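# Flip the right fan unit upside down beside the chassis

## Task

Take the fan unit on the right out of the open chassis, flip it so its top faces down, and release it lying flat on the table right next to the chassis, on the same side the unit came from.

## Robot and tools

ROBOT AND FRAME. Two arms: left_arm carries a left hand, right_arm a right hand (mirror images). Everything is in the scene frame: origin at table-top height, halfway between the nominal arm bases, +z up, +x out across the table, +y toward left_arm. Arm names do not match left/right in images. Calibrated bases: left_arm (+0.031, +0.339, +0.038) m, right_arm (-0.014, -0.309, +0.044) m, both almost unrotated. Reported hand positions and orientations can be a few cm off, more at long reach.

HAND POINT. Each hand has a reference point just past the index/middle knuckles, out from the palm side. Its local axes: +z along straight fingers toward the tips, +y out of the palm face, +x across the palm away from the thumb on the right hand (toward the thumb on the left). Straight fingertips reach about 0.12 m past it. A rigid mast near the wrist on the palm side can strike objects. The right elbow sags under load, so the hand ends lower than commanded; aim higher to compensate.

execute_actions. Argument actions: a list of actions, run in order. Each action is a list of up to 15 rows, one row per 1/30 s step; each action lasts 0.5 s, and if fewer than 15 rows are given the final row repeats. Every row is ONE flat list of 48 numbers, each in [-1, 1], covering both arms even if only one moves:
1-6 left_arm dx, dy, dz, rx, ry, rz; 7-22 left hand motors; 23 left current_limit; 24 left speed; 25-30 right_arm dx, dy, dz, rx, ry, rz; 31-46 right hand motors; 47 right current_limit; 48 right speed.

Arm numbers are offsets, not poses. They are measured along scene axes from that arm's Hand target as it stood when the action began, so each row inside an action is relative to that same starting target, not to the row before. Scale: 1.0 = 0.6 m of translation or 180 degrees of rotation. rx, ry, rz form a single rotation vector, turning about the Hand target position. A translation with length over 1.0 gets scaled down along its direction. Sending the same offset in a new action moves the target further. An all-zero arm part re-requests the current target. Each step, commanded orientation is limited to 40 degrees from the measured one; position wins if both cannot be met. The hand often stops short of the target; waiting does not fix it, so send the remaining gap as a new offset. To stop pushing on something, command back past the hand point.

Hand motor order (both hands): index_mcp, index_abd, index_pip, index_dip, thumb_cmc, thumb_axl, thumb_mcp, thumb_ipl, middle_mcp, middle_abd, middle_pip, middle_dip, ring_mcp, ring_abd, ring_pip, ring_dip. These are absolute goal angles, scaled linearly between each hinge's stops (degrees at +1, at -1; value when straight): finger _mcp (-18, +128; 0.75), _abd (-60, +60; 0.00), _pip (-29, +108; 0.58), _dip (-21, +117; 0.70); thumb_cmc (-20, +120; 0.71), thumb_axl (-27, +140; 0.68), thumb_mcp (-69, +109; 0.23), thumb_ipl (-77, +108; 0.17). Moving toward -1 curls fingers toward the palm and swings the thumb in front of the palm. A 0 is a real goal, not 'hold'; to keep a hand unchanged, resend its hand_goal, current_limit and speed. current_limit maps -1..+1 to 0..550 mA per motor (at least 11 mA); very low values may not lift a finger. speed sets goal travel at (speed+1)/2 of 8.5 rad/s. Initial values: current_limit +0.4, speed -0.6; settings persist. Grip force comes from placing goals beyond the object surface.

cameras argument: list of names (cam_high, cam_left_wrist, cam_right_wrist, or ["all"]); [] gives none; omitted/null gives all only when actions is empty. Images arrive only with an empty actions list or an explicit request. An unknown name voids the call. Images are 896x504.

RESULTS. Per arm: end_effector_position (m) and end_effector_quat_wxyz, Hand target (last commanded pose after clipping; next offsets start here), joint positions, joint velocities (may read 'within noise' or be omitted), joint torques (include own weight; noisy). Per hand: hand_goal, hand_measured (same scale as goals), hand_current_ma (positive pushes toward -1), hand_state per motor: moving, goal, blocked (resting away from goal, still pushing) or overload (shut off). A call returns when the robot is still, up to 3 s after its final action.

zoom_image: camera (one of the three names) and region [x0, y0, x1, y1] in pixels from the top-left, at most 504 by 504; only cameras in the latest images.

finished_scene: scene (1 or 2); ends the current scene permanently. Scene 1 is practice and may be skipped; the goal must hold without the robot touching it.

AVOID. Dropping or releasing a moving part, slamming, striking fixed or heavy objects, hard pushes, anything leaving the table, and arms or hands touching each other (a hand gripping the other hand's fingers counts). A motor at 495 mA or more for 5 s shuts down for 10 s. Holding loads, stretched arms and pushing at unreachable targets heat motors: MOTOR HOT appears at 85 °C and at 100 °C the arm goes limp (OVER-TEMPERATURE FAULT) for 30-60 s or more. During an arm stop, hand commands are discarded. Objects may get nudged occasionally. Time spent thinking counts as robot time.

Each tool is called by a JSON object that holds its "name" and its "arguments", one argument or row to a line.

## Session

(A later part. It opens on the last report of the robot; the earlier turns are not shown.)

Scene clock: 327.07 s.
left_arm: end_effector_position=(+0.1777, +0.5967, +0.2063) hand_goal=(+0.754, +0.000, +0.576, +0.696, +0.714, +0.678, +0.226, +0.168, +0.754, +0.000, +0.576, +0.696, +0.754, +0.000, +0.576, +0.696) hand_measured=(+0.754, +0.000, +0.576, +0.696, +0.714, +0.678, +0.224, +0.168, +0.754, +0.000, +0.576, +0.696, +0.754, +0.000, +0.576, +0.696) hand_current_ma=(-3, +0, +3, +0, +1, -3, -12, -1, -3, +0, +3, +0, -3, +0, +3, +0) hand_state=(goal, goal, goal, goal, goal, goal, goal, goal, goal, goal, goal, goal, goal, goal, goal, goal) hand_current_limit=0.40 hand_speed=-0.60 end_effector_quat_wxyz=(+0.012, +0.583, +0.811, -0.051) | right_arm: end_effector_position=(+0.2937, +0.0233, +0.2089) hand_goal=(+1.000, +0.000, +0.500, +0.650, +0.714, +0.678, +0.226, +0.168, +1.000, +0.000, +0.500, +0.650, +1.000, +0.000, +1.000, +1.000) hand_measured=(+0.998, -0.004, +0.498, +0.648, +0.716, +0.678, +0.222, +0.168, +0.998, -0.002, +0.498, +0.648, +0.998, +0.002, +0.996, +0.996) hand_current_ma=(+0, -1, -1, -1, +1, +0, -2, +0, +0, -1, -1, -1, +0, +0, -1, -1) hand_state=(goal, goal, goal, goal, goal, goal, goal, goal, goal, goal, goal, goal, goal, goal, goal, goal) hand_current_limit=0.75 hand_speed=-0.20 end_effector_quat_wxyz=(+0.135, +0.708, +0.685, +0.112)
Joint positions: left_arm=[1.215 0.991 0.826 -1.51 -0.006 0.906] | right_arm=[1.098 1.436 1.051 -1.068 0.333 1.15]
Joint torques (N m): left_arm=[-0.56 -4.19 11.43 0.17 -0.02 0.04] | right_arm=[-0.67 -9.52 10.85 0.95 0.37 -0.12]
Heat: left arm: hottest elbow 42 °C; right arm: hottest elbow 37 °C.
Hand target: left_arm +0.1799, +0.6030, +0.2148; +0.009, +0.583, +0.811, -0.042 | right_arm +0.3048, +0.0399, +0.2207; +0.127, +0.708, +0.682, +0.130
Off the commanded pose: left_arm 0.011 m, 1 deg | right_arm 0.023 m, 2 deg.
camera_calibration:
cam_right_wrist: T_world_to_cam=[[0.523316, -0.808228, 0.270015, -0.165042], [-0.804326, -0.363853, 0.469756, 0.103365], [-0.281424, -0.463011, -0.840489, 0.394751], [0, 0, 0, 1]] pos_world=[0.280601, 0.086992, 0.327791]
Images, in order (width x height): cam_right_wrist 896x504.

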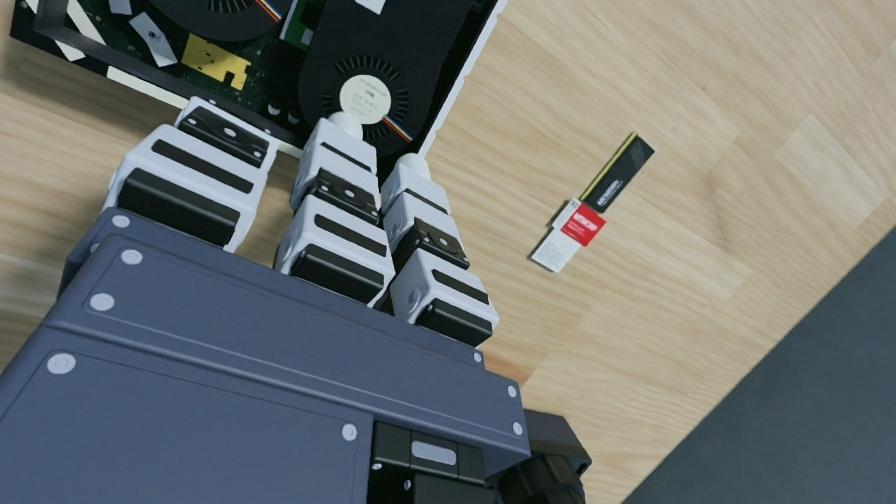

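{"name": "execute_actions", "arguments": {
  "actions": [
    [[0,0,0,0,0,0,0.754,0,0.576,0.696,0.714,0.678,0.226,0.168,0.754,0,0.576,0.696,0.754,0,0.576,0.696,0.4,-0.6,-0.012,-0.02,-0.075,0,0,0,1,0,1,1,0.714,0.678,0.226,0.168,1,0,0.5,0.65,1,0,1,1,0.75,-0.2]]
  ],
  "cameras": ["cam_right_wrist"]
}}

Scene clock: 328.23 s.
left_arm: end_effector_position=(+0.1777, +0.5967, +0.2063) hand_goal=(+0.754, +0.000, +0.576, +0.696, +0.714, +0.678, +0.226, +0.168, +0.754, +0.000, +0.576, +0.696, +0.754, +0.000, +0.576, +0.696) hand_measured=(+0.754, +0.000, +0.576, +0.696, +0.714, +0.678, +0.224, +0.168, +0.754, +0.000, +0.576, +0.696, +0.754, +0.000, +0.576, +0.696) hand_current_ma=(-3, +0, +3, +0, +1, -3, -12, -1, -3, +0, +3, +0, -3, +0, +3, +0) hand_state=(goal, goal, goal, goal, goal, goal, goal, goal, goal, goal, goal, goal, goal, goal, goal, goal) hand_current_limit=0.40 hand_speed=-0.60 end_effector_quat_wxyz=(+0.012, +0.583, +0.811, -0.051) | right_arm: end_effector_position=(+0.2980, +0.0334, +0.1966) hand_goal=(+1.000, +0.000, +1.000, +1.000, +0.714, +0.678, +0.226, +0.168, +1.000, +0.000, +0.500, +0.650, +1.000, +0.000, +1.000, +1.000) hand_measured=(+0.998, -0.002, +0.994, +0.996, +0.716, +0.678, +0.222, +0.168, +1.000, +0.010, +0.502, +0.648, +0.998, +0.002, +0.996, +0.996) hand_current_ma=(+0, +0, -2, -1, +1, +0, -2, +0, +0, +5, +0, +0, +0, +0, -1, -1) hand_state=(goal, goal, goal, goal, goal, goal, goal, goal, goal, goal, goal, goal, goal, goal, goal, goal) hand_current_limit=0.75 hand_speed=-0.20 end_effector_quat_wxyz=(+0.121, +0.709, +0.679, +0.147)
Joint positions: left_arm=[1.215 0.991 0.826 -1.51 -0.006 0.906] | right_arm=[1.098 1.441 1.012 -0.948 0.333 1.149]
Joint torques (N m): left_arm=[-0.5 -4.07 11.44 0.18 -0.02 0.03] | right_arm=[-0.56 -8.76 5.65 1.32 0.34 -0.07]
Heat: left arm: hottest elbow 42 °C; right arm: hottest elbow 37 °C.
Hand target: left_arm +0.1799, +0.6030, +0.2148; +0.009, +0.583, +0.811, -0.042 | right_arm +0.2977, +0.0280, +0.1758; +0.127, +0.708, +0.682, +0.130
Off the commanded pose: left_arm 0.011 m, 1 deg | right_arm 0.022 m, 2 deg.
camera_calibration:
cam_right_wrist: T_world_to_cam=[[0.5165, -0.824463, 0.231277, -0.145595], [-0.817934, -0.395101, 0.418185, 0.131532], [-0.2534, -0.405162, -0.878426, 0.387418], [0, 0, 0, 1]] pos_world=[0.280957, 0.0888982, 0.318986]
Images, in order (width x height): cam_right_wrist 896x504.

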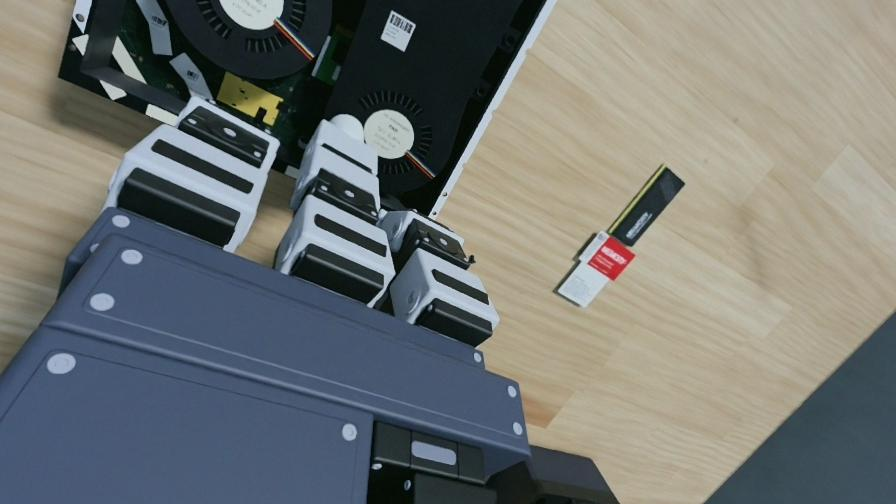

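{"name": "execute_actions", "arguments": {
  "actions": [
    [[0,0,0,0,0,0,0.754,0,0.576,0.696,0.714,0.678,0.226,0.168,0.754,0,0.576,0.696,0.754,0,0.576,0.696,0.4,-0.6,0.04,0.02,-0.015,0,0,0,1,0,1,1,0.714,0.678,0.226,0.168,1,0,0.5,0.65,1,0,1,1,0.75,-0.2]]
  ],
  "cameras": ["cam_right_wrist"]
}}

Scene clock: 329.30 s.
left_arm: end_effector_position=(+0.1777, +0.5967, +0.2063) hand_goal=(+0.754, +0.000, +0.576, +0.696, +0.714, +0.678, +0.226, +0.168, +0.754, +0.000, +0.576, +0.696, +0.754, +0.000, +0.576, +0.696) hand_measured=(+0.754, +0.000, +0.576, +0.696, +0.714, +0.678, +0.224, +0.168, +0.754, +0.000, +0.576, +0.696, +0.754, +0.000, +0.576, +0.696) hand_current_ma=(-3, +0, +3, +0, +1, -3, -12, -1, -3, +0, +3, +0, -3, +0, +3, +0) hand_state=(goal, goal, goal, goal, goal, goal, goal, goal, goal, goal, goal, goal, goal, goal, goal, goal) hand_current_limit=0.40 hand_speed=-0.60 end_effector_quat_wxyz=(+0.012, +0.583, +0.811, -0.051) | right_arm: end_effector_position=(+0.3044, +0.0395, +0.1960) hand_goal=(+1.000, +0.000, +1.000, +1.000, +0.714, +0.678, +0.226, +0.168, +1.000, +0.000, +0.500, +0.650, +1.000, +0.000, +1.000, +1.000) hand_measured=(+0.998, -0.002, +0.994, +0.996, +0.716, +0.678, +0.222, +0.168, +1.000, +0.042, +0.542, +0.670, +0.998, +0.002, +0.996, +0.996) hand_current_ma=(+0, +0, -2, -1, +1, +0, -2, +0, +0, +43, +55, +15, +0, +0, -1, -1) hand_state=(goal, goal, goal, goal, goal, goal, goal, goal, goal, blocked, blocked, goal, goal, goal, goal, goal) hand_current_limit=0.75 hand_speed=-0.20 end_effector_quat_wxyz=(+0.119, +0.700, +0.688, +0.150)
Joint positions: left_arm=[1.215 0.991 0.826 -1.51 -0.006 0.906] | right_arm=[1.088 1.45 1.018 -0.93 0.325 1.11]
Joint torques (N m): left_arm=[-0.5 -4.25 11.44 0.14 -0.02 0.03] | right_arm=[-2.78 -5.07 7.91 1.94 0.36 -0.07]
Heat: left arm: hottest elbow 42 °C; right arm: hottest elbow 37 °C.
Hand target: left_arm +0.1799, +0.6030, +0.2148; +0.009, +0.583, +0.811, -0.042 | right_arm +0.3217, +0.0399, +0.1668; +0.127, +0.708, +0.682, +0.130
Off the commanded pose: left_arm 0.011 m, 1 deg | right_arm 0.034 m, 3 deg.
camera_calibration:
cam_right_wrist: T_world_to_cam=[[0.537966, -0.811194, 0.229251, -0.150353], [-0.807672, -0.418145, 0.415717, 0.137747], [-0.241367, -0.408801, -0.880127, 0.387877], [0, 0, 0, 1]] pos_world=[0.28576, 0.0941978, 0.318586]
Images, in order (width x height): cam_right_wrist 896x504.

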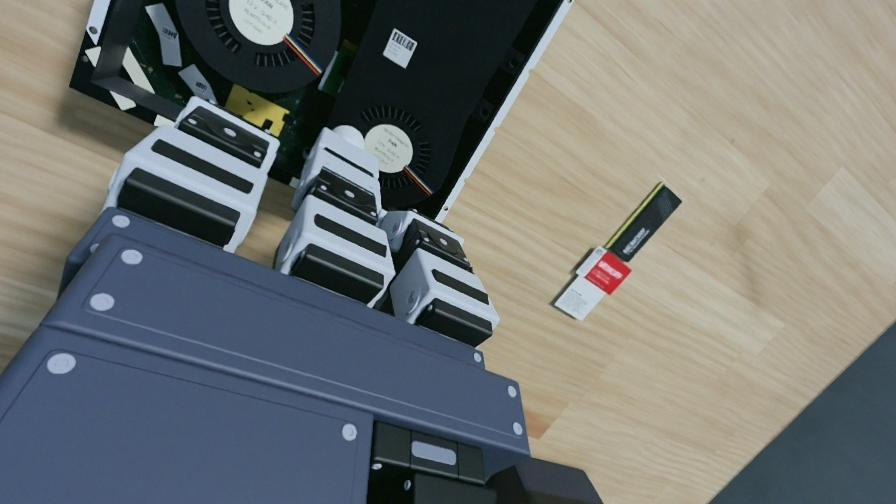

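{"name": "execute_actions", "arguments": {
  "actions": [
    [[0,0,0,0,0,0,0.754,0,0.576,0.696,0.714,0.678,0.226,0.168,0.754,0,0.576,0.696,0.754,0,0.576,0.696,0.4,-0.6,0.03,0.02,-0.02,0,0,0,1,0,1,1,0.714,0.678,0.226,0.168,1,0,0.5,0.65,1,0,1,1,0.75,-0.2]]
  ],
  "cameras": ["cam_right_wrist"]
}}

Scene clock: 330.50 s.
left_arm: end_effector_position=(+0.1777, +0.5967, +0.2063) hand_goal=(+0.754, +0.000, +0.576, +0.696, +0.714, +0.678, +0.226, +0.168, +0.754, +0.000, +0.576, +0.696, +0.754, +0.000, +0.576, +0.696) hand_measured=(+0.754, +0.000, +0.576, +0.696, +0.714, +0.678, +0.224, +0.168, +0.754, +0.000, +0.576, +0.696, +0.754, +0.000, +0.576, +0.696) hand_current_ma=(-3, +0, +3, +0, +1, -3, -12, -1, -3, +0, +3, +0, -3, +0, +3, +0) hand_state=(goal, goal, goal, goal, goal, goal, goal, goal, goal, goal, goal, goal, goal, goal, goal, goal) hand_current_limit=0.40 hand_speed=-0.60 end_effector_quat_wxyz=(+0.012, +0.583, +0.811, -0.051) | right_arm: end_effector_position=(+0.3148, +0.0513, +0.1956) hand_goal=(+1.000, +0.000, +1.000, +1.000, +0.714, +0.678, +0.226, +0.168, +1.000, +0.000, +0.500, +0.650, +1.000, +0.000, +1.000, +1.000) hand_measured=(+0.998, -0.002, +0.994, +0.996, +0.716, +0.678, +0.222, +0.168, +1.002, +0.106, +0.606, +0.706, +0.998, +0.002, +0.996, +0.996) hand_current_ma=(+0, +0, -2, -1, +1, +0, -2, +0, +0, +203, +251, +89, +0, +0, -1, -1) hand_state=(goal, goal, goal, goal, goal, goal, goal, goal, goal, blocked, blocked, blocked, goal, goal, goal, goal) hand_current_limit=0.75 hand_speed=-0.20 end_effector_quat_wxyz=(+0.116, +0.696, +0.693, +0.150)
Joint positions: left_arm=[1.215 0.991 0.826 -1.51 -0.006 0.906] | right_arm=[1.075 1.482 1.053 -0.925 0.316 1.083]
Joint torques (N m): left_arm=[-0.5 -4.31 11.44 0.14 -0.02 0.03] | right_arm=[-3.49 -3.84 7.62 2.99 0.53 -0.03]
Heat: left arm: hottest elbow 42 °C; right arm: hottest elbow 37 °C.
Hand target: left_arm +0.1799, +0.6030, +0.2148; +0.009, +0.583, +0.811, -0.042 | right_arm +0.3397, +0.0520, +0.1547; +0.127, +0.708, +0.682, +0.130
Off the commanded pose: left_arm 0.011 m, 1 deg | right_arm 0.048 m, 3 deg.
camera_calibration:
cam_right_wrist: T_world_to_cam=[[0.550412, -0.803488, 0.226835, -0.150145], [-0.800077, -0.429976, 0.418327, 0.148895], [-0.238587, -0.411738, -0.879516, 0.393983], [0, 0, 0, 1]] pos_world=[0.295768, 0.105599, 0.318285]
Images, in order (width x height): cam_right_wrist 896x504.

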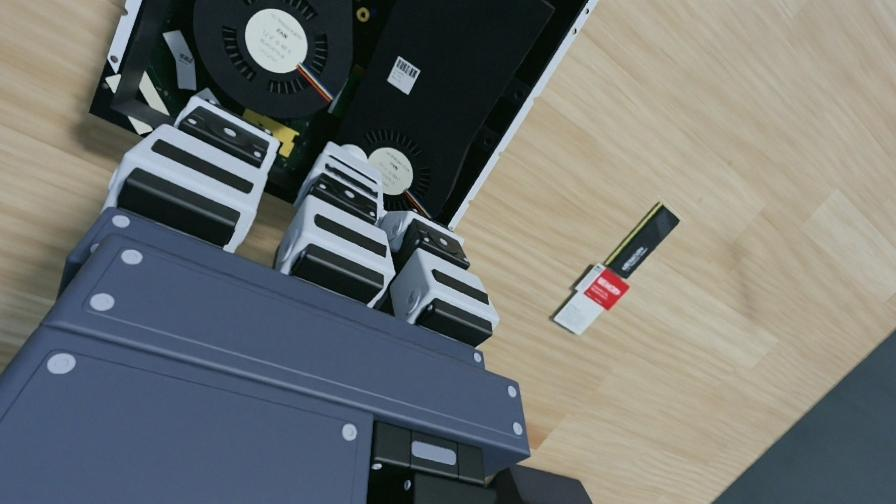

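{"name": "execute_actions", "arguments": {
  "actions": [
    [[0,0,0,0,0,0,0.754,0,0.576,0.696,0.714,0.678,0.226,0.168,0.754,0,0.576,0.696,0.754,0,0.576,0.696,0.4,-0.6,0,0.01,0.14,0,0,0,1,0,1,1,0.714,0.678,0.226,0.168,1,0,0.5,0.65,1,0,1,1,0.75,-0.2]],
    [[0,0,0,0,0,0,0.754,0,0.576,0.696,0.714,0.678,0.226,0.168,0.754,0,0.576,0.696,0.754,0,0.576,0.696,0.4,-0.6,-0.11,-0.015,-0.02,0,0,0,1,0,1,1,0.714,0.678,0.226,0.168,1,0,0.5,0.65,1,0,1,1,0.75,-0.2]]
  ],
  "cameras": ["cam_right_wrist"]
}}

Scene clock: 332.90 s.
left_arm: end_effector_position=(+0.1777, +0.5967, +0.2063) hand_goal=(+0.754, +0.000, +0.576, +0.696, +0.714, +0.678, +0.226, +0.168, +0.754, +0.000, +0.576, +0.696, +0.754, +0.000, +0.576, +0.696) hand_measured=(+0.754, +0.000, +0.576, +0.696, +0.714, +0.678, +0.224, +0.168, +0.754, +0.000, +0.576, +0.696, +0.754, +0.000, +0.576, +0.696) hand_current_ma=(-3, +0, +3, +0, +1, -3, -12, -1, -3, +0, +3, +0, -3, +0, +3, +0) hand_state=(goal, goal, goal, goal, goal, goal, goal, goal, goal, goal, goal, goal, goal, goal, goal, goal) hand_current_limit=0.40 hand_speed=-0.60 end_effector_quat_wxyz=(+0.012, +0.583, +0.811, -0.051) | right_arm: end_effector_position=(+0.2778, +0.0545, +0.2259) hand_goal=(+1.000, +0.000, +1.000, +1.000, +0.714, +0.678, +0.226, +0.168, +1.000, +0.000, +0.500, +0.650, +1.000, +0.000, +1.000, +1.000) hand_measured=(+0.998, -0.002, +0.994, +0.996, +0.716, +0.678, +0.222, +0.168, +1.000, +0.002, +0.502, +0.652, +0.998, +0.002, +0.996, +0.996) hand_current_ma=(+0, +0, -2, -1, +1, +0, -2, +0, +0, +0, +1, +1, +0, +0, -1, -1) hand_state=(goal, goal, goal, goal, goal, goal, goal, goal, goal, goal, goal, goal, goal, goal, goal, goal) hand_current_limit=0.75 hand_speed=-0.20 end_effector_quat_wxyz=(+0.125, +0.707, +0.684, +0.132)
Joint positions: left_arm=[1.215 0.991 0.826 -1.51 -0.006 0.906] | right_arm=[1.163 1.456 1.117 -1.09 0.339 1.21]
Joint torques (N m): left_arm=[-0.56 -4.13 11.44 0.16 -0.02 0.03] | right_arm=[0.38 -12.34 6.87 0.1 0.53 0.09]
Heat: left arm: hottest elbow 42 °C; right arm: hottest elbow 37 °C.
Hand target: left_arm +0.1799, +0.6030, +0.2148; +0.009, +0.583, +0.811, -0.042 | right_arm +0.2736, +0.0490, +0.2268; +0.127, +0.708, +0.682, +0.130
Off the commanded pose: left_arm 0.011 m, 1 deg | right_arm 0.007 m, 0 deg.
camera_calibration:
cam_right_wrist: T_world_to_cam=[[0.525509, -0.814583, 0.245549, -0.13071], [-0.808569, -0.388392, 0.442004, 0.102721], [-0.26468, -0.43082, -0.86275, 0.417613], [0, 0, 0, 1]] pos_world=[0.26228, 0.113338, 0.346989]
Images, in order (width x height): cam_right_wrist 896x504.

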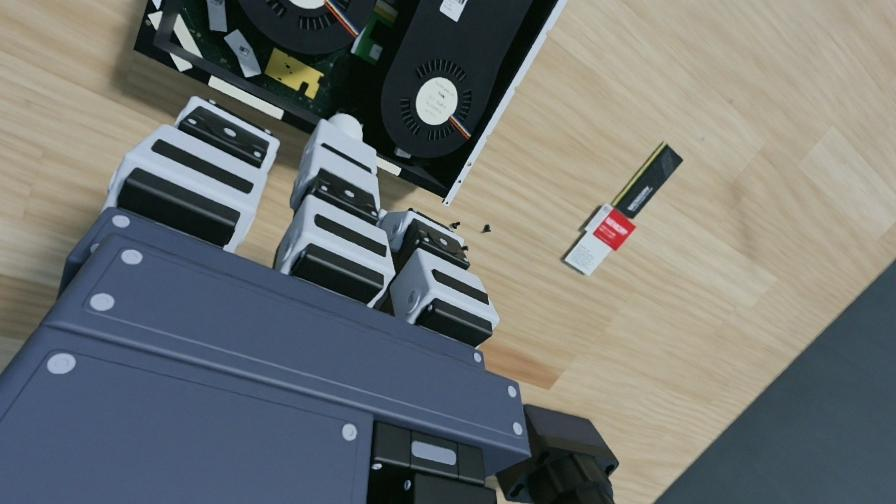

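{"name": "zoom_image", "arguments": {
  "camera": "cam_right_wrist",
  "region": [320, 0, 580, 210]
}}

Scaled by 1.938.

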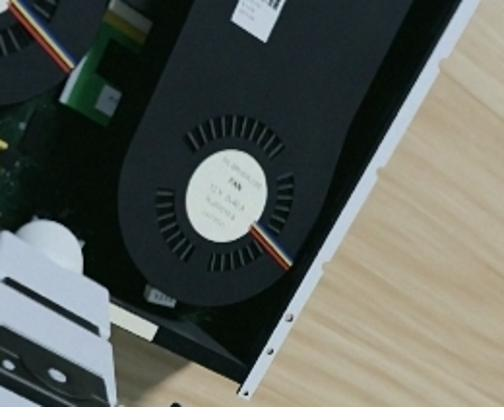

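{"name": "execute_actions", "arguments": {
  "actions": [
    [[0,0,0,0,0,0,0.754,0,0.576,0.696,0.714,0.678,0.226,0.168,0.754,0,0.576,0.696,0.754,0,0.576,0.696,0.4,-0.6,0.003,-0.015,-0.1,0,0,0,1,0,1,1,0.714,0.678,0.226,0.168,1,0,0.5,0.65,1,0,1,1,0.75,-0.2]]
  ],
  "cameras": ["cam_right_wrist"]
}}

{"name": "zoom_image", "arguments": {
  "camera": "cam_right_wrist",
  "region": [280, 0, 600, 210]
}}

Scene clock: 335.40 s.
left_arm: end_effector_position=(+0.1777, +0.5967, +0.2063) hand_goal=(+0.754, +0.000, +0.576, +0.696, +0.714, +0.678, +0.226, +0.168, +0.754, +0.000, +0.576, +0.696, +0.754, +0.000, +0.576, +0.696) hand_measured=(+0.754, +0.000, +0.576, +0.696, +0.714, +0.678, +0.224, +0.168, +0.754, +0.000, +0.576, +0.696, +0.754, +0.000, +0.576, +0.696) hand_current_ma=(-3, +0, +3, +0, +1, -3, -12, -1, -3, +0, +3, +0, -3, +0, +3, +0) hand_state=(goal, goal, goal, goal, goal, goal, goal, goal, goal, goal, goal, goal, goal, goal, goal, goal) hand_current_limit=0.40 hand_speed=-0.60 end_effector_quat_wxyz=(+0.012, +0.583, +0.811, -0.051) | right_arm: end_effector_position=(+0.2750, +0.0426, +0.1801) hand_goal=(+1.000, +0.000, +1.000, +1.000, +0.714, +0.678, +0.226, +0.168, +1.000, +0.000, +0.500, +0.650, +1.000, +0.000, +1.000, +1.000) hand_measured=(+0.998, -0.002, +0.994, +0.996, +0.718, +0.678, +0.222, +0.168, +0.978, +0.002, +0.486, +0.644, +0.998, +0.002, +0.996, +0.996) hand_current_ma=(+0, +0, -2, -1, +1, +0, -2, +0, -22, +0, -10, -2, +0, +0, -1, -1) hand_state=(goal, goal, goal, goal, goal, goal, goal, goal, blocked, goal, goal, goal, goal, goal, goal, goal) hand_current_limit=0.75 hand_speed=-0.20 end_effector_quat_wxyz=(+0.126, +0.708, +0.681, +0.141)
Joint positions: left_arm=[1.215 0.991 0.826 -1.51 -0.006 0.906] | right_arm=[1.161 1.47 0.996 -0.94 0.347 1.211]
Joint torques (N m): left_arm=[-0.44 -4.31 11.41 0.13 -0.03 0.03] | right_arm=[-0.5 -9.47 6.37 0.98 0.19 -0.03]
Heat: left arm: hottest elbow 42 °C; right arm: hottest elbow 36 °C.
Hand target: left_arm +0.1799, +0.6030, +0.2148; +0.009, +0.583, +0.811, -0.042 | right_arm +0.2755, +0.0399, +0.1668; +0.127, +0.708, +0.682, +0.130
Off the commanded pose: left_arm 0.011 m, 1 deg | right_arm 0.014 m, 1 deg.
camera_calibration:
cam_right_wrist: T_world_to_cam=[[0.519323, -0.819408, 0.242638, -0.125395], [-0.815809, -0.390812, 0.426287, 0.121054], [-0.254477, -0.419328, -0.871439, 0.370499], [0, 0, 0, 1]] pos_world=[0.258161, 0.09992, 0.301689]
Images, in order (width x height): cam_right_wrist 896x504.

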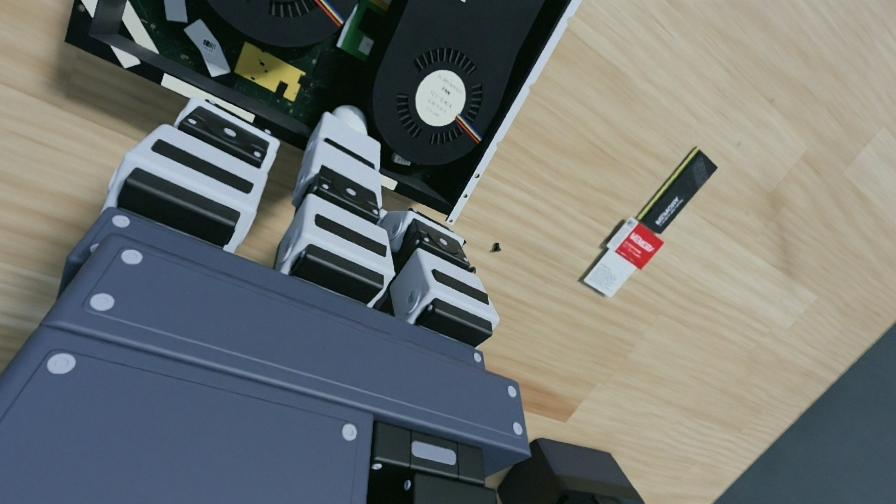

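Scaled by 1.575.

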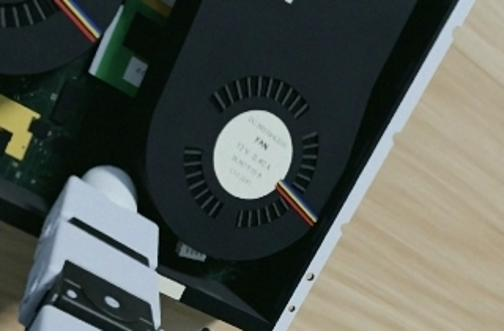

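{"name": "execute_actions", "arguments": {
  "actions": [
    [[0,0,0,0,0,0,0.754,0,0.576,0.696,0.714,0.678,0.226,0.168,0.754,0,0.576,0.696,0.754,0,0.576,0.696,0.4,-0.6,0.04,0,0,0,0,0,1,0,1,1,0.714,0.678,0.226,0.168,1,0,0.5,0.65,1,0,1,1,0.75,-0.2]]
  ],
  "cameras": ["cam_right_wrist"]
}}

{"name": "zoom_image", "arguments": {
  "camera": "cam_right_wrist",
  "region": [280, 0, 600, 210]
}}

Scene clock: 336.60 s.
left_arm: end_effector_position=(+0.1777, +0.5967, +0.2063) hand_goal=(+0.754, +0.000, +0.576, +0.696, +0.714, +0.678, +0.226, +0.168, +0.754, +0.000, +0.576, +0.696, +0.754, +0.000, +0.576, +0.696) hand_measured=(+0.754, +0.000, +0.576, +0.696, +0.714, +0.678, +0.224, +0.168, +0.754, +0.000, +0.576, +0.696, +0.754, +0.000, +0.576, +0.696) hand_current_ma=(-3, +0, +3, +0, +1, -3, -12, -1, -3, +0, +3, +0, -3, +0, +3, +0) hand_state=(goal, goal, goal, goal, goal, goal, goal, goal, goal, goal, goal, goal, goal, goal, goal, goal) hand_current_limit=0.40 hand_speed=-0.60 end_effector_quat_wxyz=(+0.012, +0.583, +0.811, -0.051) | right_arm: end_effector_position=(+0.2900, +0.0404, +0.1745) hand_goal=(+1.000, +0.000, +1.000, +1.000, +0.714, +0.678, +0.226, +0.168, +1.000, +0.000, +0.500, +0.650, +1.000, +0.000, +1.000, +1.000) hand_measured=(+0.998, -0.002, +0.994, +0.996, +0.718, +0.678, +0.222, +0.168, +1.000, -0.012, +0.504, +0.648, +0.998, +0.002, +0.996, +0.996) hand_current_ma=(+0, +0, -2, -1, +1, +0, -2, +0, +0, -6, +1, +0, +0, +0, -1, -1) hand_state=(goal, goal, goal, goal, goal, goal, goal, goal, goal, goal, goal, goal, goal, goal, goal, goal) hand_current_limit=0.75 hand_speed=-0.20 end_effector_quat_wxyz=(+0.121, +0.707, +0.683, +0.138)
Joint positions: left_arm=[1.215 0.991 0.826 -1.51 -0.006 0.906] | right_arm=[1.121 1.482 0.996 -0.915 0.328 1.165]
Joint torques (N m): left_arm=[-0.44 -4.19 11.43 0.14 -0.02 0.03] | right_arm=[-1.67 -8.82 7.97 0.77 0.54 -0.11]
Heat: left arm: hottest elbow 42 °C; right arm: hottest elbow 36 °C.
Hand target: left_arm +0.1799, +0.6030, +0.2148; +0.009, +0.583, +0.811, -0.042 | right_arm +0.2996, +0.0400, +0.1669; +0.127, +0.708, +0.682, +0.130
Off the commanded pose: left_arm 0.011 m, 1 deg | right_arm 0.012 m, 1 deg.
camera_calibration:
cam_right_wrist: T_world_to_cam=[[0.526614, -0.817004, 0.234907, -0.134418], [-0.808702, -0.396275, 0.434704, 0.131492], [-0.262067, -0.418891, -0.869397, 0.370338], [0, 0, 0, 1]] pos_world=[0.274177, 0.0974179, 0.296387]
Images, in order (width x height): cam_right_wrist 896x504.

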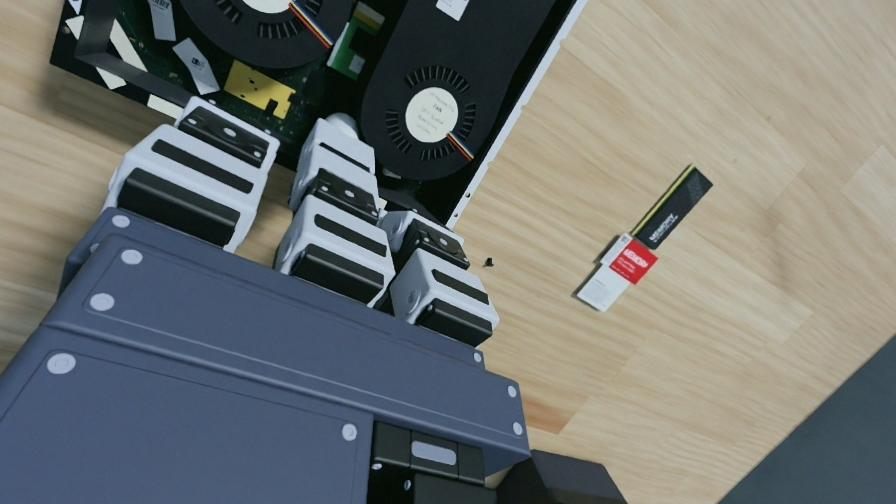

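Scaled by 1.575.

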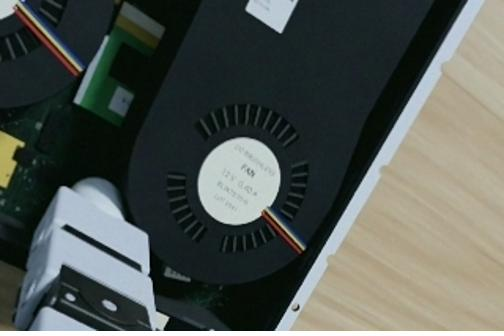

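{"name": "zoom_image", "arguments": {
  "camera": "cam_right_wrist",
  "region": [360, 50, 520, 250]
}}

Scaled by 2.520.

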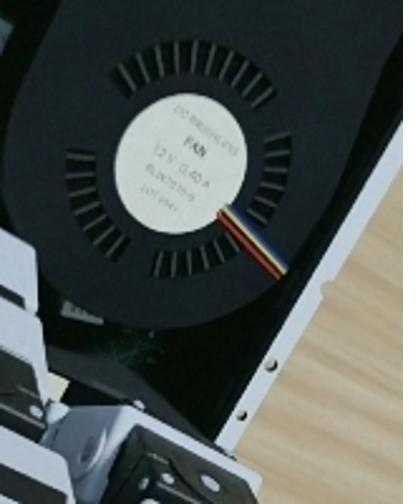

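{"name": "execute_actions", "arguments": {
  "actions": [
    [[0,0,0,0,0,0,0.754,0,0.576,0.696,0.714,0.678,0.226,0.168,0.754,0,0.576,0.696,0.754,0,0.576,0.696,0.4,-0.6,0.03,0,0,0,0,0,1,0,1,1,0.714,0.678,0.226,0.168,1,0,0.5,0.65,1,0,1,1,0.75,-0.2]]
  ],
  "cameras": ["cam_right_wrist"]
}}

{"name": "zoom_image", "arguments": {
  "camera": "cam_right_wrist",
  "region": [360, 50, 520, 250]
}}

Scene clock: 338.20 s.
left_arm: end_effector_position=(+0.1777, +0.5967, +0.2063) hand_goal=(+0.754, +0.000, +0.576, +0.696, +0.714, +0.678, +0.226, +0.168, +0.754, +0.000, +0.576, +0.696, +0.754, +0.000, +0.576, +0.696) hand_measured=(+0.754, +0.000, +0.576, +0.696, +0.714, +0.678, +0.224, +0.168, +0.754, +0.000, +0.576, +0.696, +0.754, +0.000, +0.576, +0.696) hand_current_ma=(-3, +0, +3, +0, +1, -3, -12, -1, -3, +0, +3, +0, -3, +0, +3, +0) hand_state=(goal, goal, goal, goal, goal, goal, goal, goal, goal, goal, goal, goal, goal, goal, goal, goal) hand_current_limit=0.40 hand_speed=-0.60 end_effector_quat_wxyz=(+0.012, +0.583, +0.811, -0.051) | right_arm: end_effector_position=(+0.2988, +0.0399, +0.1697) hand_goal=(+1.000, +0.000, +1.000, +1.000, +0.714, +0.678, +0.226, +0.168, +1.000, +0.000, +0.500, +0.650, +1.000, +0.000, +1.000, +1.000) hand_measured=(+0.998, -0.002, +0.994, +0.996, +0.718, +0.678, +0.222, +0.168, +1.000, -0.022, +0.528, +0.662, +1.000, +0.002, +0.998, +0.998) hand_current_ma=(+0, +0, -2, -1, +1, +0, -2, +0, +0, -15, +27, +6, +0, +0, +0, +0) hand_state=(goal, goal, goal, goal, goal, goal, goal, goal, goal, blocked, blocked, goal, goal, goal, goal, goal) hand_current_limit=0.75 hand_speed=-0.20 end_effector_quat_wxyz=(+0.117, +0.702, +0.690, +0.132)
Joint positions: left_arm=[1.215 0.991 0.826 -1.51 -0.006 0.906] | right_arm=[1.096 1.491 0.998 -0.906 0.312 1.125]
Joint torques (N m): left_arm=[-0.56 -4.25 11.43 0.14 -0.02 0.04] | right_arm=[-2.73 -8.53 9.09 0.84 0.88 -0.14]
Heat: left arm: hottest elbow 42 °C; right arm: hottest elbow 36 °C.
Hand target: left_arm +0.1799, +0.6030, +0.2148; +0.009, +0.583, +0.811, -0.042 | right_arm +0.3175, +0.0400, +0.1667; +0.127, +0.708, +0.682, +0.130
Off the commanded pose: left_arm 0.011 m, 1 deg | right_arm 0.019 m, 2 deg.
camera_calibration:
cam_right_wrist: T_world_to_cam=[[0.541651, -0.807866, 0.232307, -0.142805], [-0.796974, -0.405661, 0.447517, 0.135218], [-0.267296, -0.427541, -0.863575, 0.369189], [0, 0, 0, 1]] pos_world=[0.283798, 0.0973283, 0.291485]
Images, in order (width x height): cam_right_wrist 896x504.

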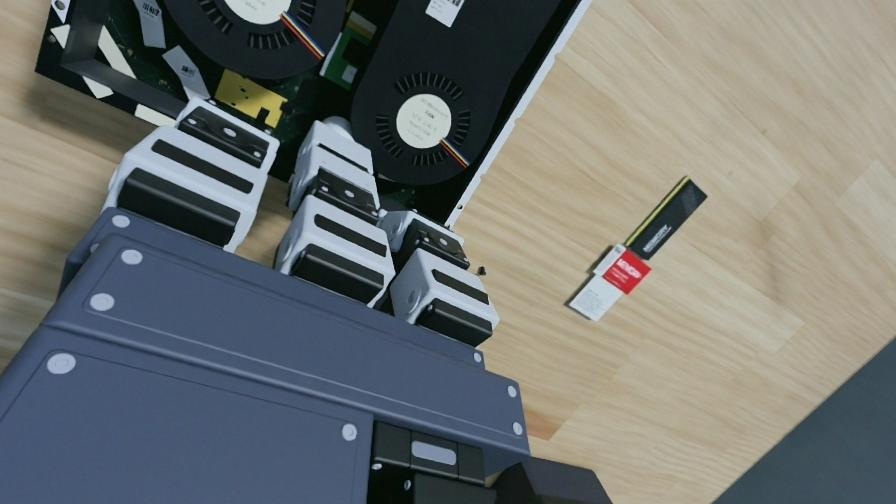

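Scaled by 2.520.

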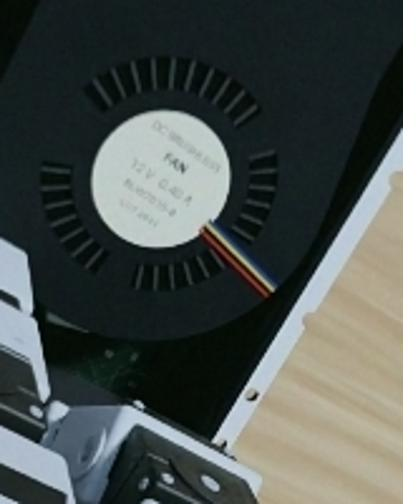

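{"name": "execute_actions", "arguments": {
  "actions": [
    [[0,0,0,0,0,0,0.754,0,0.576,0.696,0.714,0.678,0.226,0.168,0.754,0,0.576,0.696,0.754,0,0.576,0.696,0.4,-0.6,0.03,0,0.01,0,0,0,1,0,1,1,0.714,0.678,0.226,0.168,1,0,0.5,0.65,1,0,1,1,0.75,-0.2]]
  ],
  "cameras": ["cam_right_wrist"]
}}

{"name": "zoom_image", "arguments": {
  "camera": "cam_right_wrist",
  "region": [300, 0, 540, 250]
}}

Scene clock: 339.43 s.
left_arm: end_effector_position=(+0.1777, +0.5967, +0.2063) hand_goal=(+0.754, +0.000, +0.576, +0.696, +0.714, +0.678, +0.226, +0.168, +0.754, +0.000, +0.576, +0.696, +0.754, +0.000, +0.576, +0.696) hand_measured=(+0.754, +0.000, +0.576, +0.696, +0.714, +0.678, +0.224, +0.168, +0.754, +0.000, +0.576, +0.696, +0.754, +0.000, +0.576, +0.696) hand_current_ma=(-3, +0, +3, +0, +1, -3, -12, -1, -3, +0, +3, +0, -3, +0, +3, +0) hand_state=(goal, goal, goal, goal, goal, goal, goal, goal, goal, goal, goal, goal, goal, goal, goal, goal) hand_current_limit=0.40 hand_speed=-0.60 end_effector_quat_wxyz=(+0.012, +0.583, +0.811, -0.051) | right_arm: end_effector_position=(+0.3060, +0.0424, +0.1691) hand_goal=(+1.000, +0.000, +1.000, +1.000, +0.714, +0.678, +0.226, +0.168, +1.000, +0.000, +0.500, +0.650, +1.000, +0.000, +1.000, +1.000) hand_measured=(+0.998, -0.002, +0.996, +0.998, +0.718, +0.678, +0.222, +0.168, +1.000, -0.018, +0.546, +0.672, +1.000, +0.002, +1.000, +1.000) hand_current_ma=(+0, +0, -1, -1, +1, +0, -2, +0, +0, -10, +63, +19, +0, +0, +0, +0) hand_state=(goal, goal, goal, goal, goal, goal, goal, goal, goal, goal, blocked, blocked, goal, goal, goal, goal) hand_current_limit=0.75 hand_speed=-0.20 end_effector_quat_wxyz=(+0.109, +0.695, +0.700, +0.127)
Joint positions: left_arm=[1.215 0.991 0.826 -1.51 -0.006 0.906] | right_arm=[1.074 1.496 1.009 -0.907 0.287 1.08]
Joint torques (N m): left_arm=[-0.32 -4.25 11.4 0.14 -0.03 0.03] | right_arm=[-4.01 -8.29 10.28 0.64 1.51 -0.08]
Heat: left arm: hottest elbow 42 °C; right arm: hottest elbow 36 °C.
Hand target: left_arm +0.1799, +0.6030, +0.2148; +0.009, +0.583, +0.811, -0.042 | right_arm +0.3355, +0.0398, +0.1726; +0.127, +0.708, +0.682, +0.130
Off the commanded pose: left_arm 0.011 m, 1 deg | right_arm 0.030 m, 3 deg.
camera_calibration:
cam_right_wrist: T_world_to_cam=[[0.56631, -0.793676, 0.222197, -0.150967], [-0.777738, -0.425374, 0.462796, 0.134548], [-0.272793, -0.434897, -0.858166, 0.372778], [0, 0, 0, 1]] pos_world=[0.291829, 0.0995345, 0.291181]
Images, in order (width x height): cam_right_wrist 896x504.

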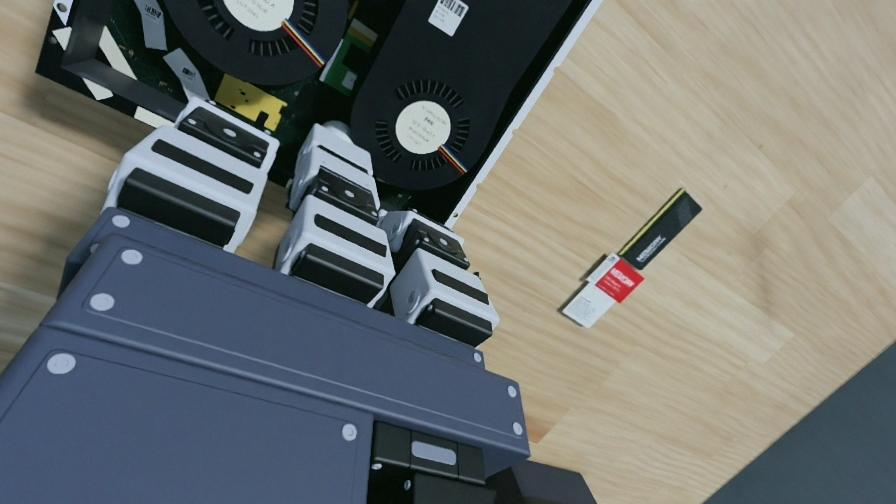

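Scaled by 2.016.

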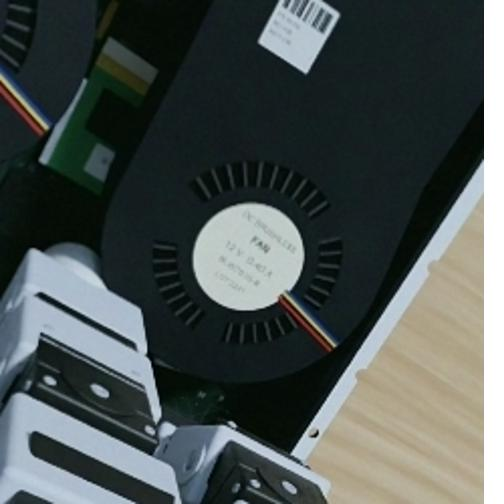

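{"name": "execute_actions", "arguments": {
  "actions": [
    [[0,0,0,0,0,0,0.754,0,0.576,0.696,0.714,0.678,0.226,0.168,0.754,0,0.576,0.696,0.754,0,0.576,0.696,0.4,-0.6,0.02,0,0.01,0,0,0,1,0,1,1,0.714,0.678,0.226,0.168,1,0,0.5,0.65,1,0,1,1,0.75,-0.2]]
  ],
  "cameras": ["cam_right_wrist","cam_high"]
}}

{"name": "zoom_image", "arguments": {
  "camera": "cam_high",
  "region": [400, 195, 510, 285]
}}

{"name": "zoom_image", "arguments": {
  "camera": "cam_right_wrist",
  "region": [300, 0, 600, 250]
}}

Scene clock: 345.50 s.
left_arm: end_effector_position=(+0.1777, +0.5967, +0.2063) hand_goal=(+0.754, +0.000, +0.576, +0.696, +0.714, +0.678, +0.226, +0.168, +0.754, +0.000, +0.576, +0.696, +0.754, +0.000, +0.576, +0.696) hand_measured=(+0.754, +0.000, +0.576, +0.696, +0.714, +0.678, +0.224, +0.168, +0.754, +0.000, +0.576, +0.696, +0.754, +0.000, +0.576, +0.696) hand_current_ma=(-3, +0, +3, +0, +1, -3, -12, -1, -3, +0, +3, +0, -3, +0, +3, +0) hand_state=(goal, goal, goal, goal, goal, goal, goal, goal, goal, goal, goal, goal, goal, goal, goal, goal) hand_current_limit=0.40 hand_speed=-0.60 end_effector_quat_wxyz=(+0.012, +0.583, +0.811, -0.051) | right_arm: end_effector_position=(+0.3115, +0.0440, +0.1699) hand_goal=(+1.000, +0.000, +1.000, +1.000, +0.714, +0.678, +0.226, +0.168, +1.000, +0.000, +0.500, +0.650, +1.000, +0.000, +1.000, +1.000) hand_measured=(+1.000, -0.002, +1.000, +1.000, +0.718, +0.678, +0.222, +0.168, +1.000, -0.018, +0.528, +0.662, +1.000, -0.002, +1.000, +1.000) hand_current_ma=(+0, +0, +0, +0, +1, +0, -2, +0, +0, -10, +29, +8, +0, +0, +0, +0) hand_state=(goal, goal, goal, goal, goal, goal, goal, goal, goal, goal, blocked, goal, goal, goal, goal, goal) hand_current_limit=0.75 hand_speed=-0.20 end_effector_quat_wxyz=(+0.105, +0.691, +0.705, +0.120)
Joint positions: left_arm=[1.215 0.991 0.826 -1.51 -0.006 0.906] | right_arm=[1.06 1.503 1.025 -0.921 0.272 1.054]
Joint torques (N m): left_arm=[-0.56 -4.25 11.4 0.16 -0.02 0.03] | right_arm=[-4.66 -8.7 10.78 0.7 1.88 -0.03]
Heat: left arm: hottest elbow 42 °C; right arm: hottest elbow 36 °C.
Hand target: left_arm +0.1799, +0.6030, +0.2148; +0.009, +0.583, +0.811, -0.042 | right_arm +0.3474, +0.0399, +0.1788; +0.127, +0.708, +0.682, +0.130
Off the commanded pose: left_arm 0.011 m, 1 deg | right_arm 0.037 m, 4 deg.
camera_calibration:
cam_right_wrist: T_world_to_cam=[[0.579758, -0.784841, 0.218873, -0.156979], [-0.765296, -0.43233, 0.476879, 0.133172], [-0.279649, -0.443977, -0.851282, 0.376992], [0, 0, 0, 1]] pos_world=[0.298351, 0.101747, 0.291779]
Images, in order (width x height): cam_high 896x504, cam_right_wrist 896x504.

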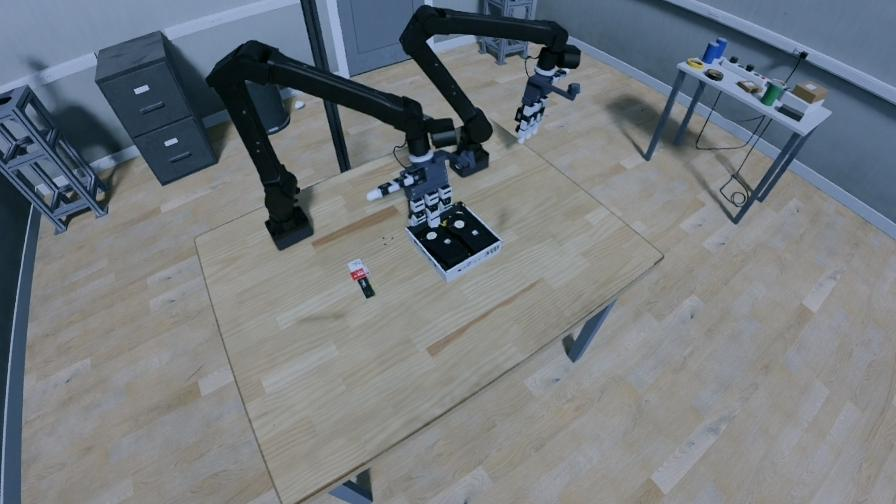

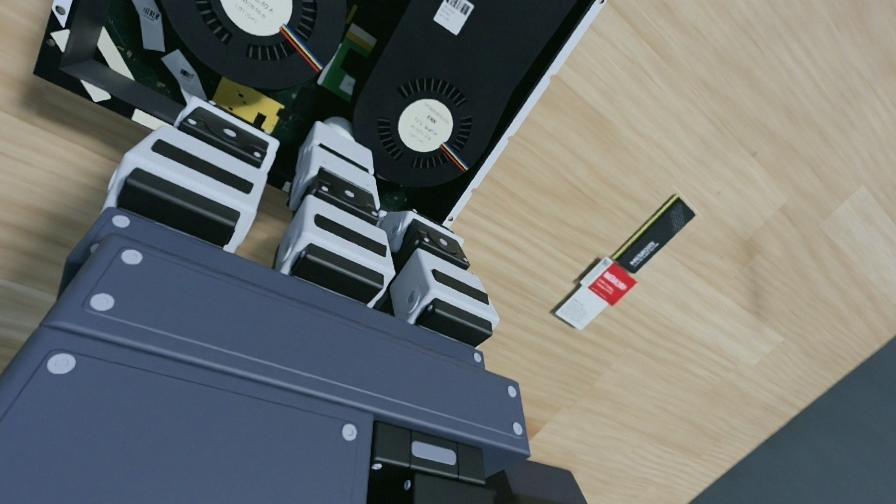

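Scaled by 4.582.

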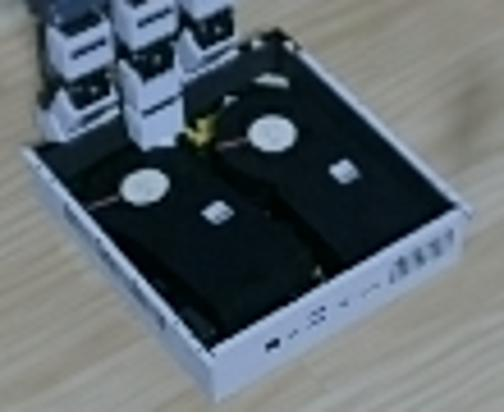

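Scaled by 1.680.

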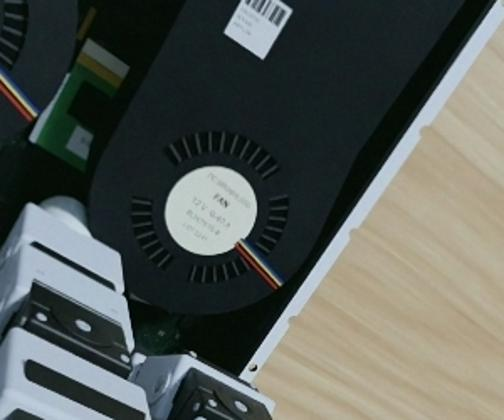

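{"name": "execute_actions", "arguments": {
  "actions": [
    [[0,0,0,0,0,0,0.754,0,0.576,0.696,0.714,0.678,0.226,0.168,0.754,0,0.576,0.696,0.754,0,0.576,0.696,0.4,-0.6,-0.09,0,0.0,0,0,0,1,0,1,1,0.714,0.678,0.226,0.168,1,0,0.5,0.65,1,0,1,1,0.75,-0.2]],
    [[0,0,0,0,0,0,0.754,0,0.576,0.696,0.714,0.678,0.226,0.168,0.754,0,0.576,0.696,0.754,0,0.576,0.696,0.4,-0.6,-0.01,0,0.085,0,0,0,1,0,0.5,0.65,0.714,0.678,0.226,0.168,1,0,0.5,0.65,1,0,1,1,0.75,-0.2]]
  ],
  "cameras": ["cam_right_wrist","cam_high"]
}}

{"name": "zoom_image", "arguments": {
  "camera": "cam_high",
  "region": [400, 195, 510, 285]
}}

{"name": "zoom_image", "arguments": {
  "camera": "cam_right_wrist",
  "region": [300, 0, 600, 250]
}}

Scene clock: 348.23 s.
left_arm: end_effector_position=(+0.1777, +0.5967, +0.2063) hand_goal=(+0.754, +0.000, +0.576, +0.696, +0.714, +0.678, +0.226, +0.168, +0.754, +0.000, +0.576, +0.696, +0.754, +0.000, +0.576, +0.696) hand_measured=(+0.754, +0.000, +0.576, +0.696, +0.714, +0.678, +0.224, +0.168, +0.754, +0.000, +0.576, +0.696, +0.754, +0.000, +0.576, +0.696) hand_current_ma=(-3, +0, +3, +0, +1, -3, -12, -1, -3, +0, +3, +0, -3, +0, +3, +0) hand_state=(goal, goal, goal, goal, goal, goal, goal, goal, goal, goal, goal, goal, goal, goal, goal, goal) hand_current_limit=0.40 hand_speed=-0.60 end_effector_quat_wxyz=(+0.012, +0.583, +0.811, -0.051) | right_arm: end_effector_position=(+0.2833, +0.0230, +0.2062) hand_goal=(+1.000, +0.000, +0.500, +0.650, +0.714, +0.678, +0.226, +0.168, +1.000, +0.000, +0.500, +0.650, +1.000, +0.000, +1.000, +1.000) hand_measured=(+1.000, -0.002, +0.504, +0.652, +0.718, +0.678, +0.222, +0.168, +0.996, -0.004, +0.498, +0.648, +0.998, +0.002, +1.000, +1.000) hand_current_ma=(+0, -1, +1, +1, +1, +0, -2, +0, -1, -1, -1, -1, +0, +0, +0, +0) hand_state=(goal, goal, goal, goal, goal, goal, goal, goal, goal, goal, goal, goal, goal, goal, goal, goal) hand_current_limit=0.75 hand_speed=-0.20 end_effector_quat_wxyz=(+0.136, +0.707, +0.686, +0.106)
Joint positions: left_arm=[1.215 0.991 0.826 -1.51 -0.006 0.906] | right_arm=[1.121 1.434 1.044 -1.083 0.334 1.173]
Joint torques (N m): left_arm=[-0.5 -4.31 11.41 0.12 -0.02 0.03] | right_arm=[0.62 -11.22 11.23 0.06 0.51 0.06]
Heat: left arm: hottest elbow 42 °C; right arm: hottest elbow 37 °C.
Hand target: left_arm +0.1799, +0.6030, +0.2148; +0.009, +0.583, +0.811, -0.042 | right_arm +0.2875, +0.0398, +0.2297; +0.127, +0.708, +0.682, +0.130
Off the commanded pose: left_arm 0.011 m, 1 deg | right_arm 0.029 m, 3 deg.
camera_calibration:
cam_right_wrist: T_world_to_cam=[[0.525868, -0.804625, 0.275756, -0.161129], [-0.800897, -0.359249, 0.479066, 0.0931351], [-0.286403, -0.472777, -0.83334, 0.389609], [0, 0, 0, 1]] pos_world=[0.27091, 0.088008, 0.324491]
Images, in order (width x height): cam_high 896x504, cam_right_wrist 896x504.

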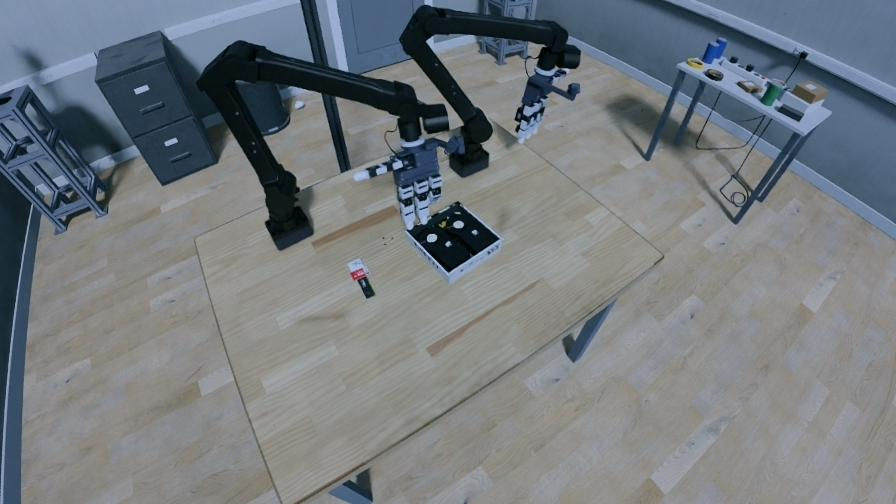

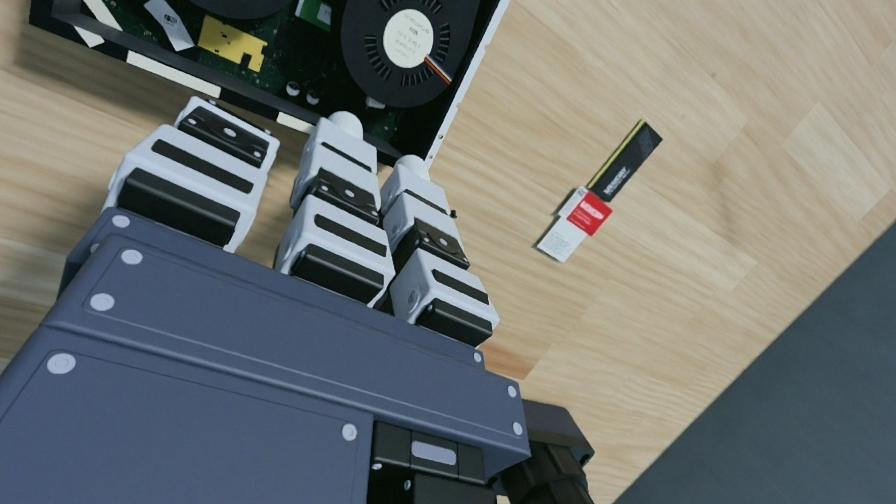

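Scaled by 4.582.

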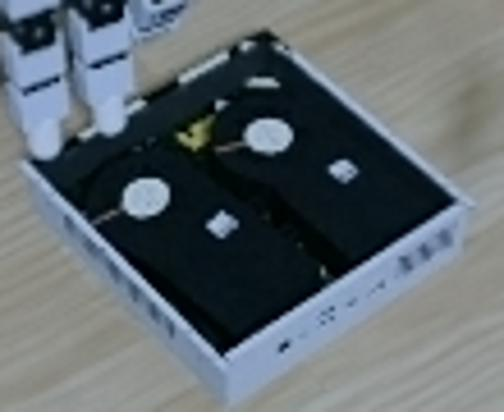

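Scaled by 1.680.

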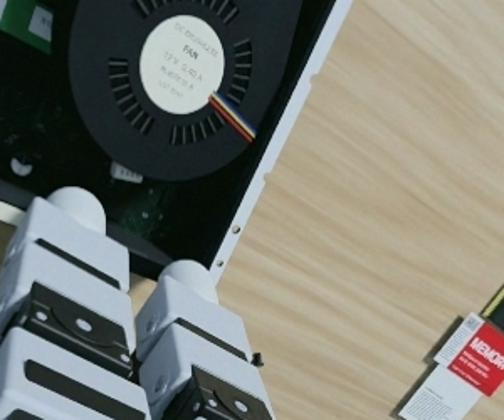

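{"name": "execute_actions", "arguments": {
  "actions": [
    [[0,0,0,0,0,0,0.754,0,0.576,0.696,0.714,0.678,0.226,0.168,0.754,0,0.576,0.696,0.754,0,0.576,0.696,0.4,-0.6,-0.0067,-0.018,-0.10,0,0,0,1,0,0.5,0.65,0.714,0.678,0.226,0.168,1,0,0.5,0.65,1,0,1,1,0.75,-0.2]]
  ],
  "cameras": ["cam_right_wrist"]
}}

{"name": "zoom_image", "arguments": {
  "camera": "cam_right_wrist",
  "region": [300, 0, 600, 250]
}}

Scene clock: 349.97 s.
left_arm: end_effector_position=(+0.1777, +0.5967, +0.2063) hand_goal=(+0.754, +0.000, +0.576, +0.696, +0.714, +0.678, +0.226, +0.168, +0.754, +0.000, +0.576, +0.696, +0.754, +0.000, +0.576, +0.696) hand_measured=(+0.754, +0.000, +0.576, +0.696, +0.714, +0.678, +0.224, +0.168, +0.754, +0.000, +0.576, +0.696, +0.754, +0.000, +0.576, +0.696) hand_current_ma=(-3, +0, +3, +0, +1, -3, -12, -1, -3, +0, +3, +0, -3, +0, +3, +0) hand_state=(goal, goal, goal, goal, goal, goal, goal, goal, goal, goal, goal, goal, goal, goal, goal, goal) hand_current_limit=0.40 hand_speed=-0.60 end_effector_quat_wxyz=(+0.012, +0.583, +0.811, -0.051) | right_arm: end_effector_position=(+0.2870, +0.0292, +0.1820) hand_goal=(+1.000, +0.000, +0.500, +0.650, +0.714, +0.678, +0.226, +0.168, +1.000, +0.000, +0.500, +0.650, +1.000, +0.000, +1.000, +1.000) hand_measured=(+0.982, +0.000, +0.490, +0.648, +0.718, +0.678, +0.222, +0.168, +0.998, -0.002, +0.498, +0.648, +0.998, +0.002, +1.000, +1.000) hand_current_ma=(-15, +0, -5, -1, +1, +0, -2, +0, +0, +0, -1, -1, +0, +0, +0, +0) hand_state=(goal, goal, goal, goal, goal, goal, goal, goal, goal, goal, goal, goal, goal, goal, goal, goal) hand_current_limit=0.75 hand_speed=-0.20 end_effector_quat_wxyz=(+0.126, +0.709, +0.680, +0.138)
Joint positions: left_arm=[1.215 0.991 0.826 -1.51 -0.006 0.906] | right_arm=[1.121 1.45 0.98 -0.936 0.34 1.173]
Joint torques (N m): left_arm=[-0.5 -4.19 11.41 0.17 -0.02 0.03] | right_arm=[0.44 -9.29 6.43 1.07 0.29 0.04]
Heat: left arm: hottest elbow 42 °C; right arm: hottest elbow 36 °C.
Hand target: left_arm +0.1799, +0.6030, +0.2148; +0.009, +0.583, +0.811, -0.042 | right_arm +0.2835, +0.0291, +0.1698; +0.127, +0.708, +0.682, +0.130
Off the commanded pose: left_arm 0.011 m, 1 deg | right_arm 0.013 m, 1 deg.
camera_calibration:
cam_right_wrist: T_world_to_cam=[[0.516513, -0.820708, 0.244238, -0.142479], [-0.816327, -0.385848, 0.429804, 0.12413], [-0.258505, -0.421377, -0.869262, 0.370362], [0, 0, 0, 1]] pos_world=[0.270663, 0.0870243, 0.303389]
Images, in order (width x height): cam_right_wrist 896x504.

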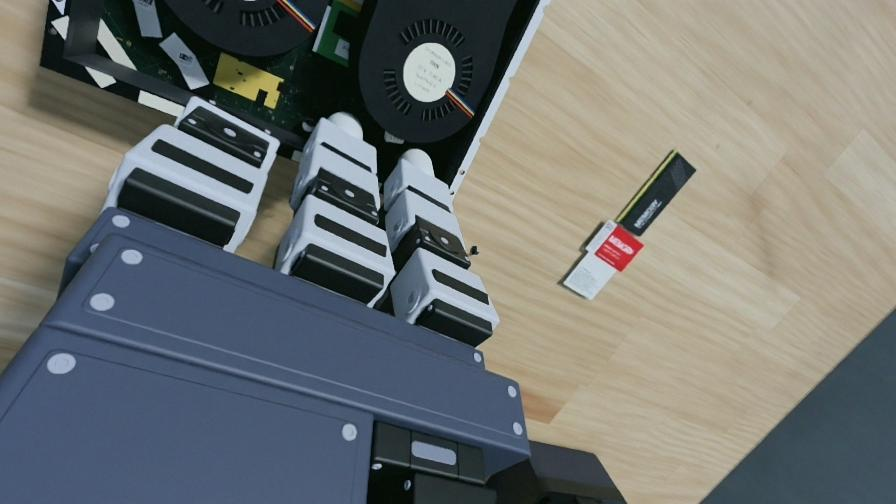

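Scaled by 1.680.

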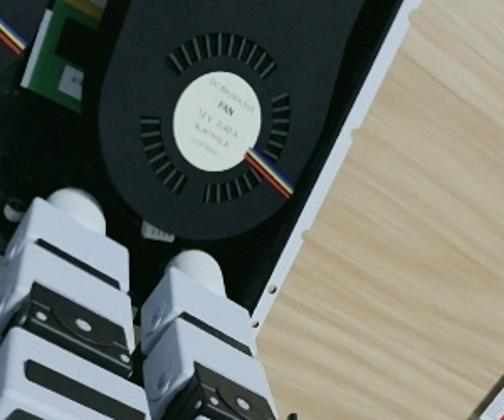

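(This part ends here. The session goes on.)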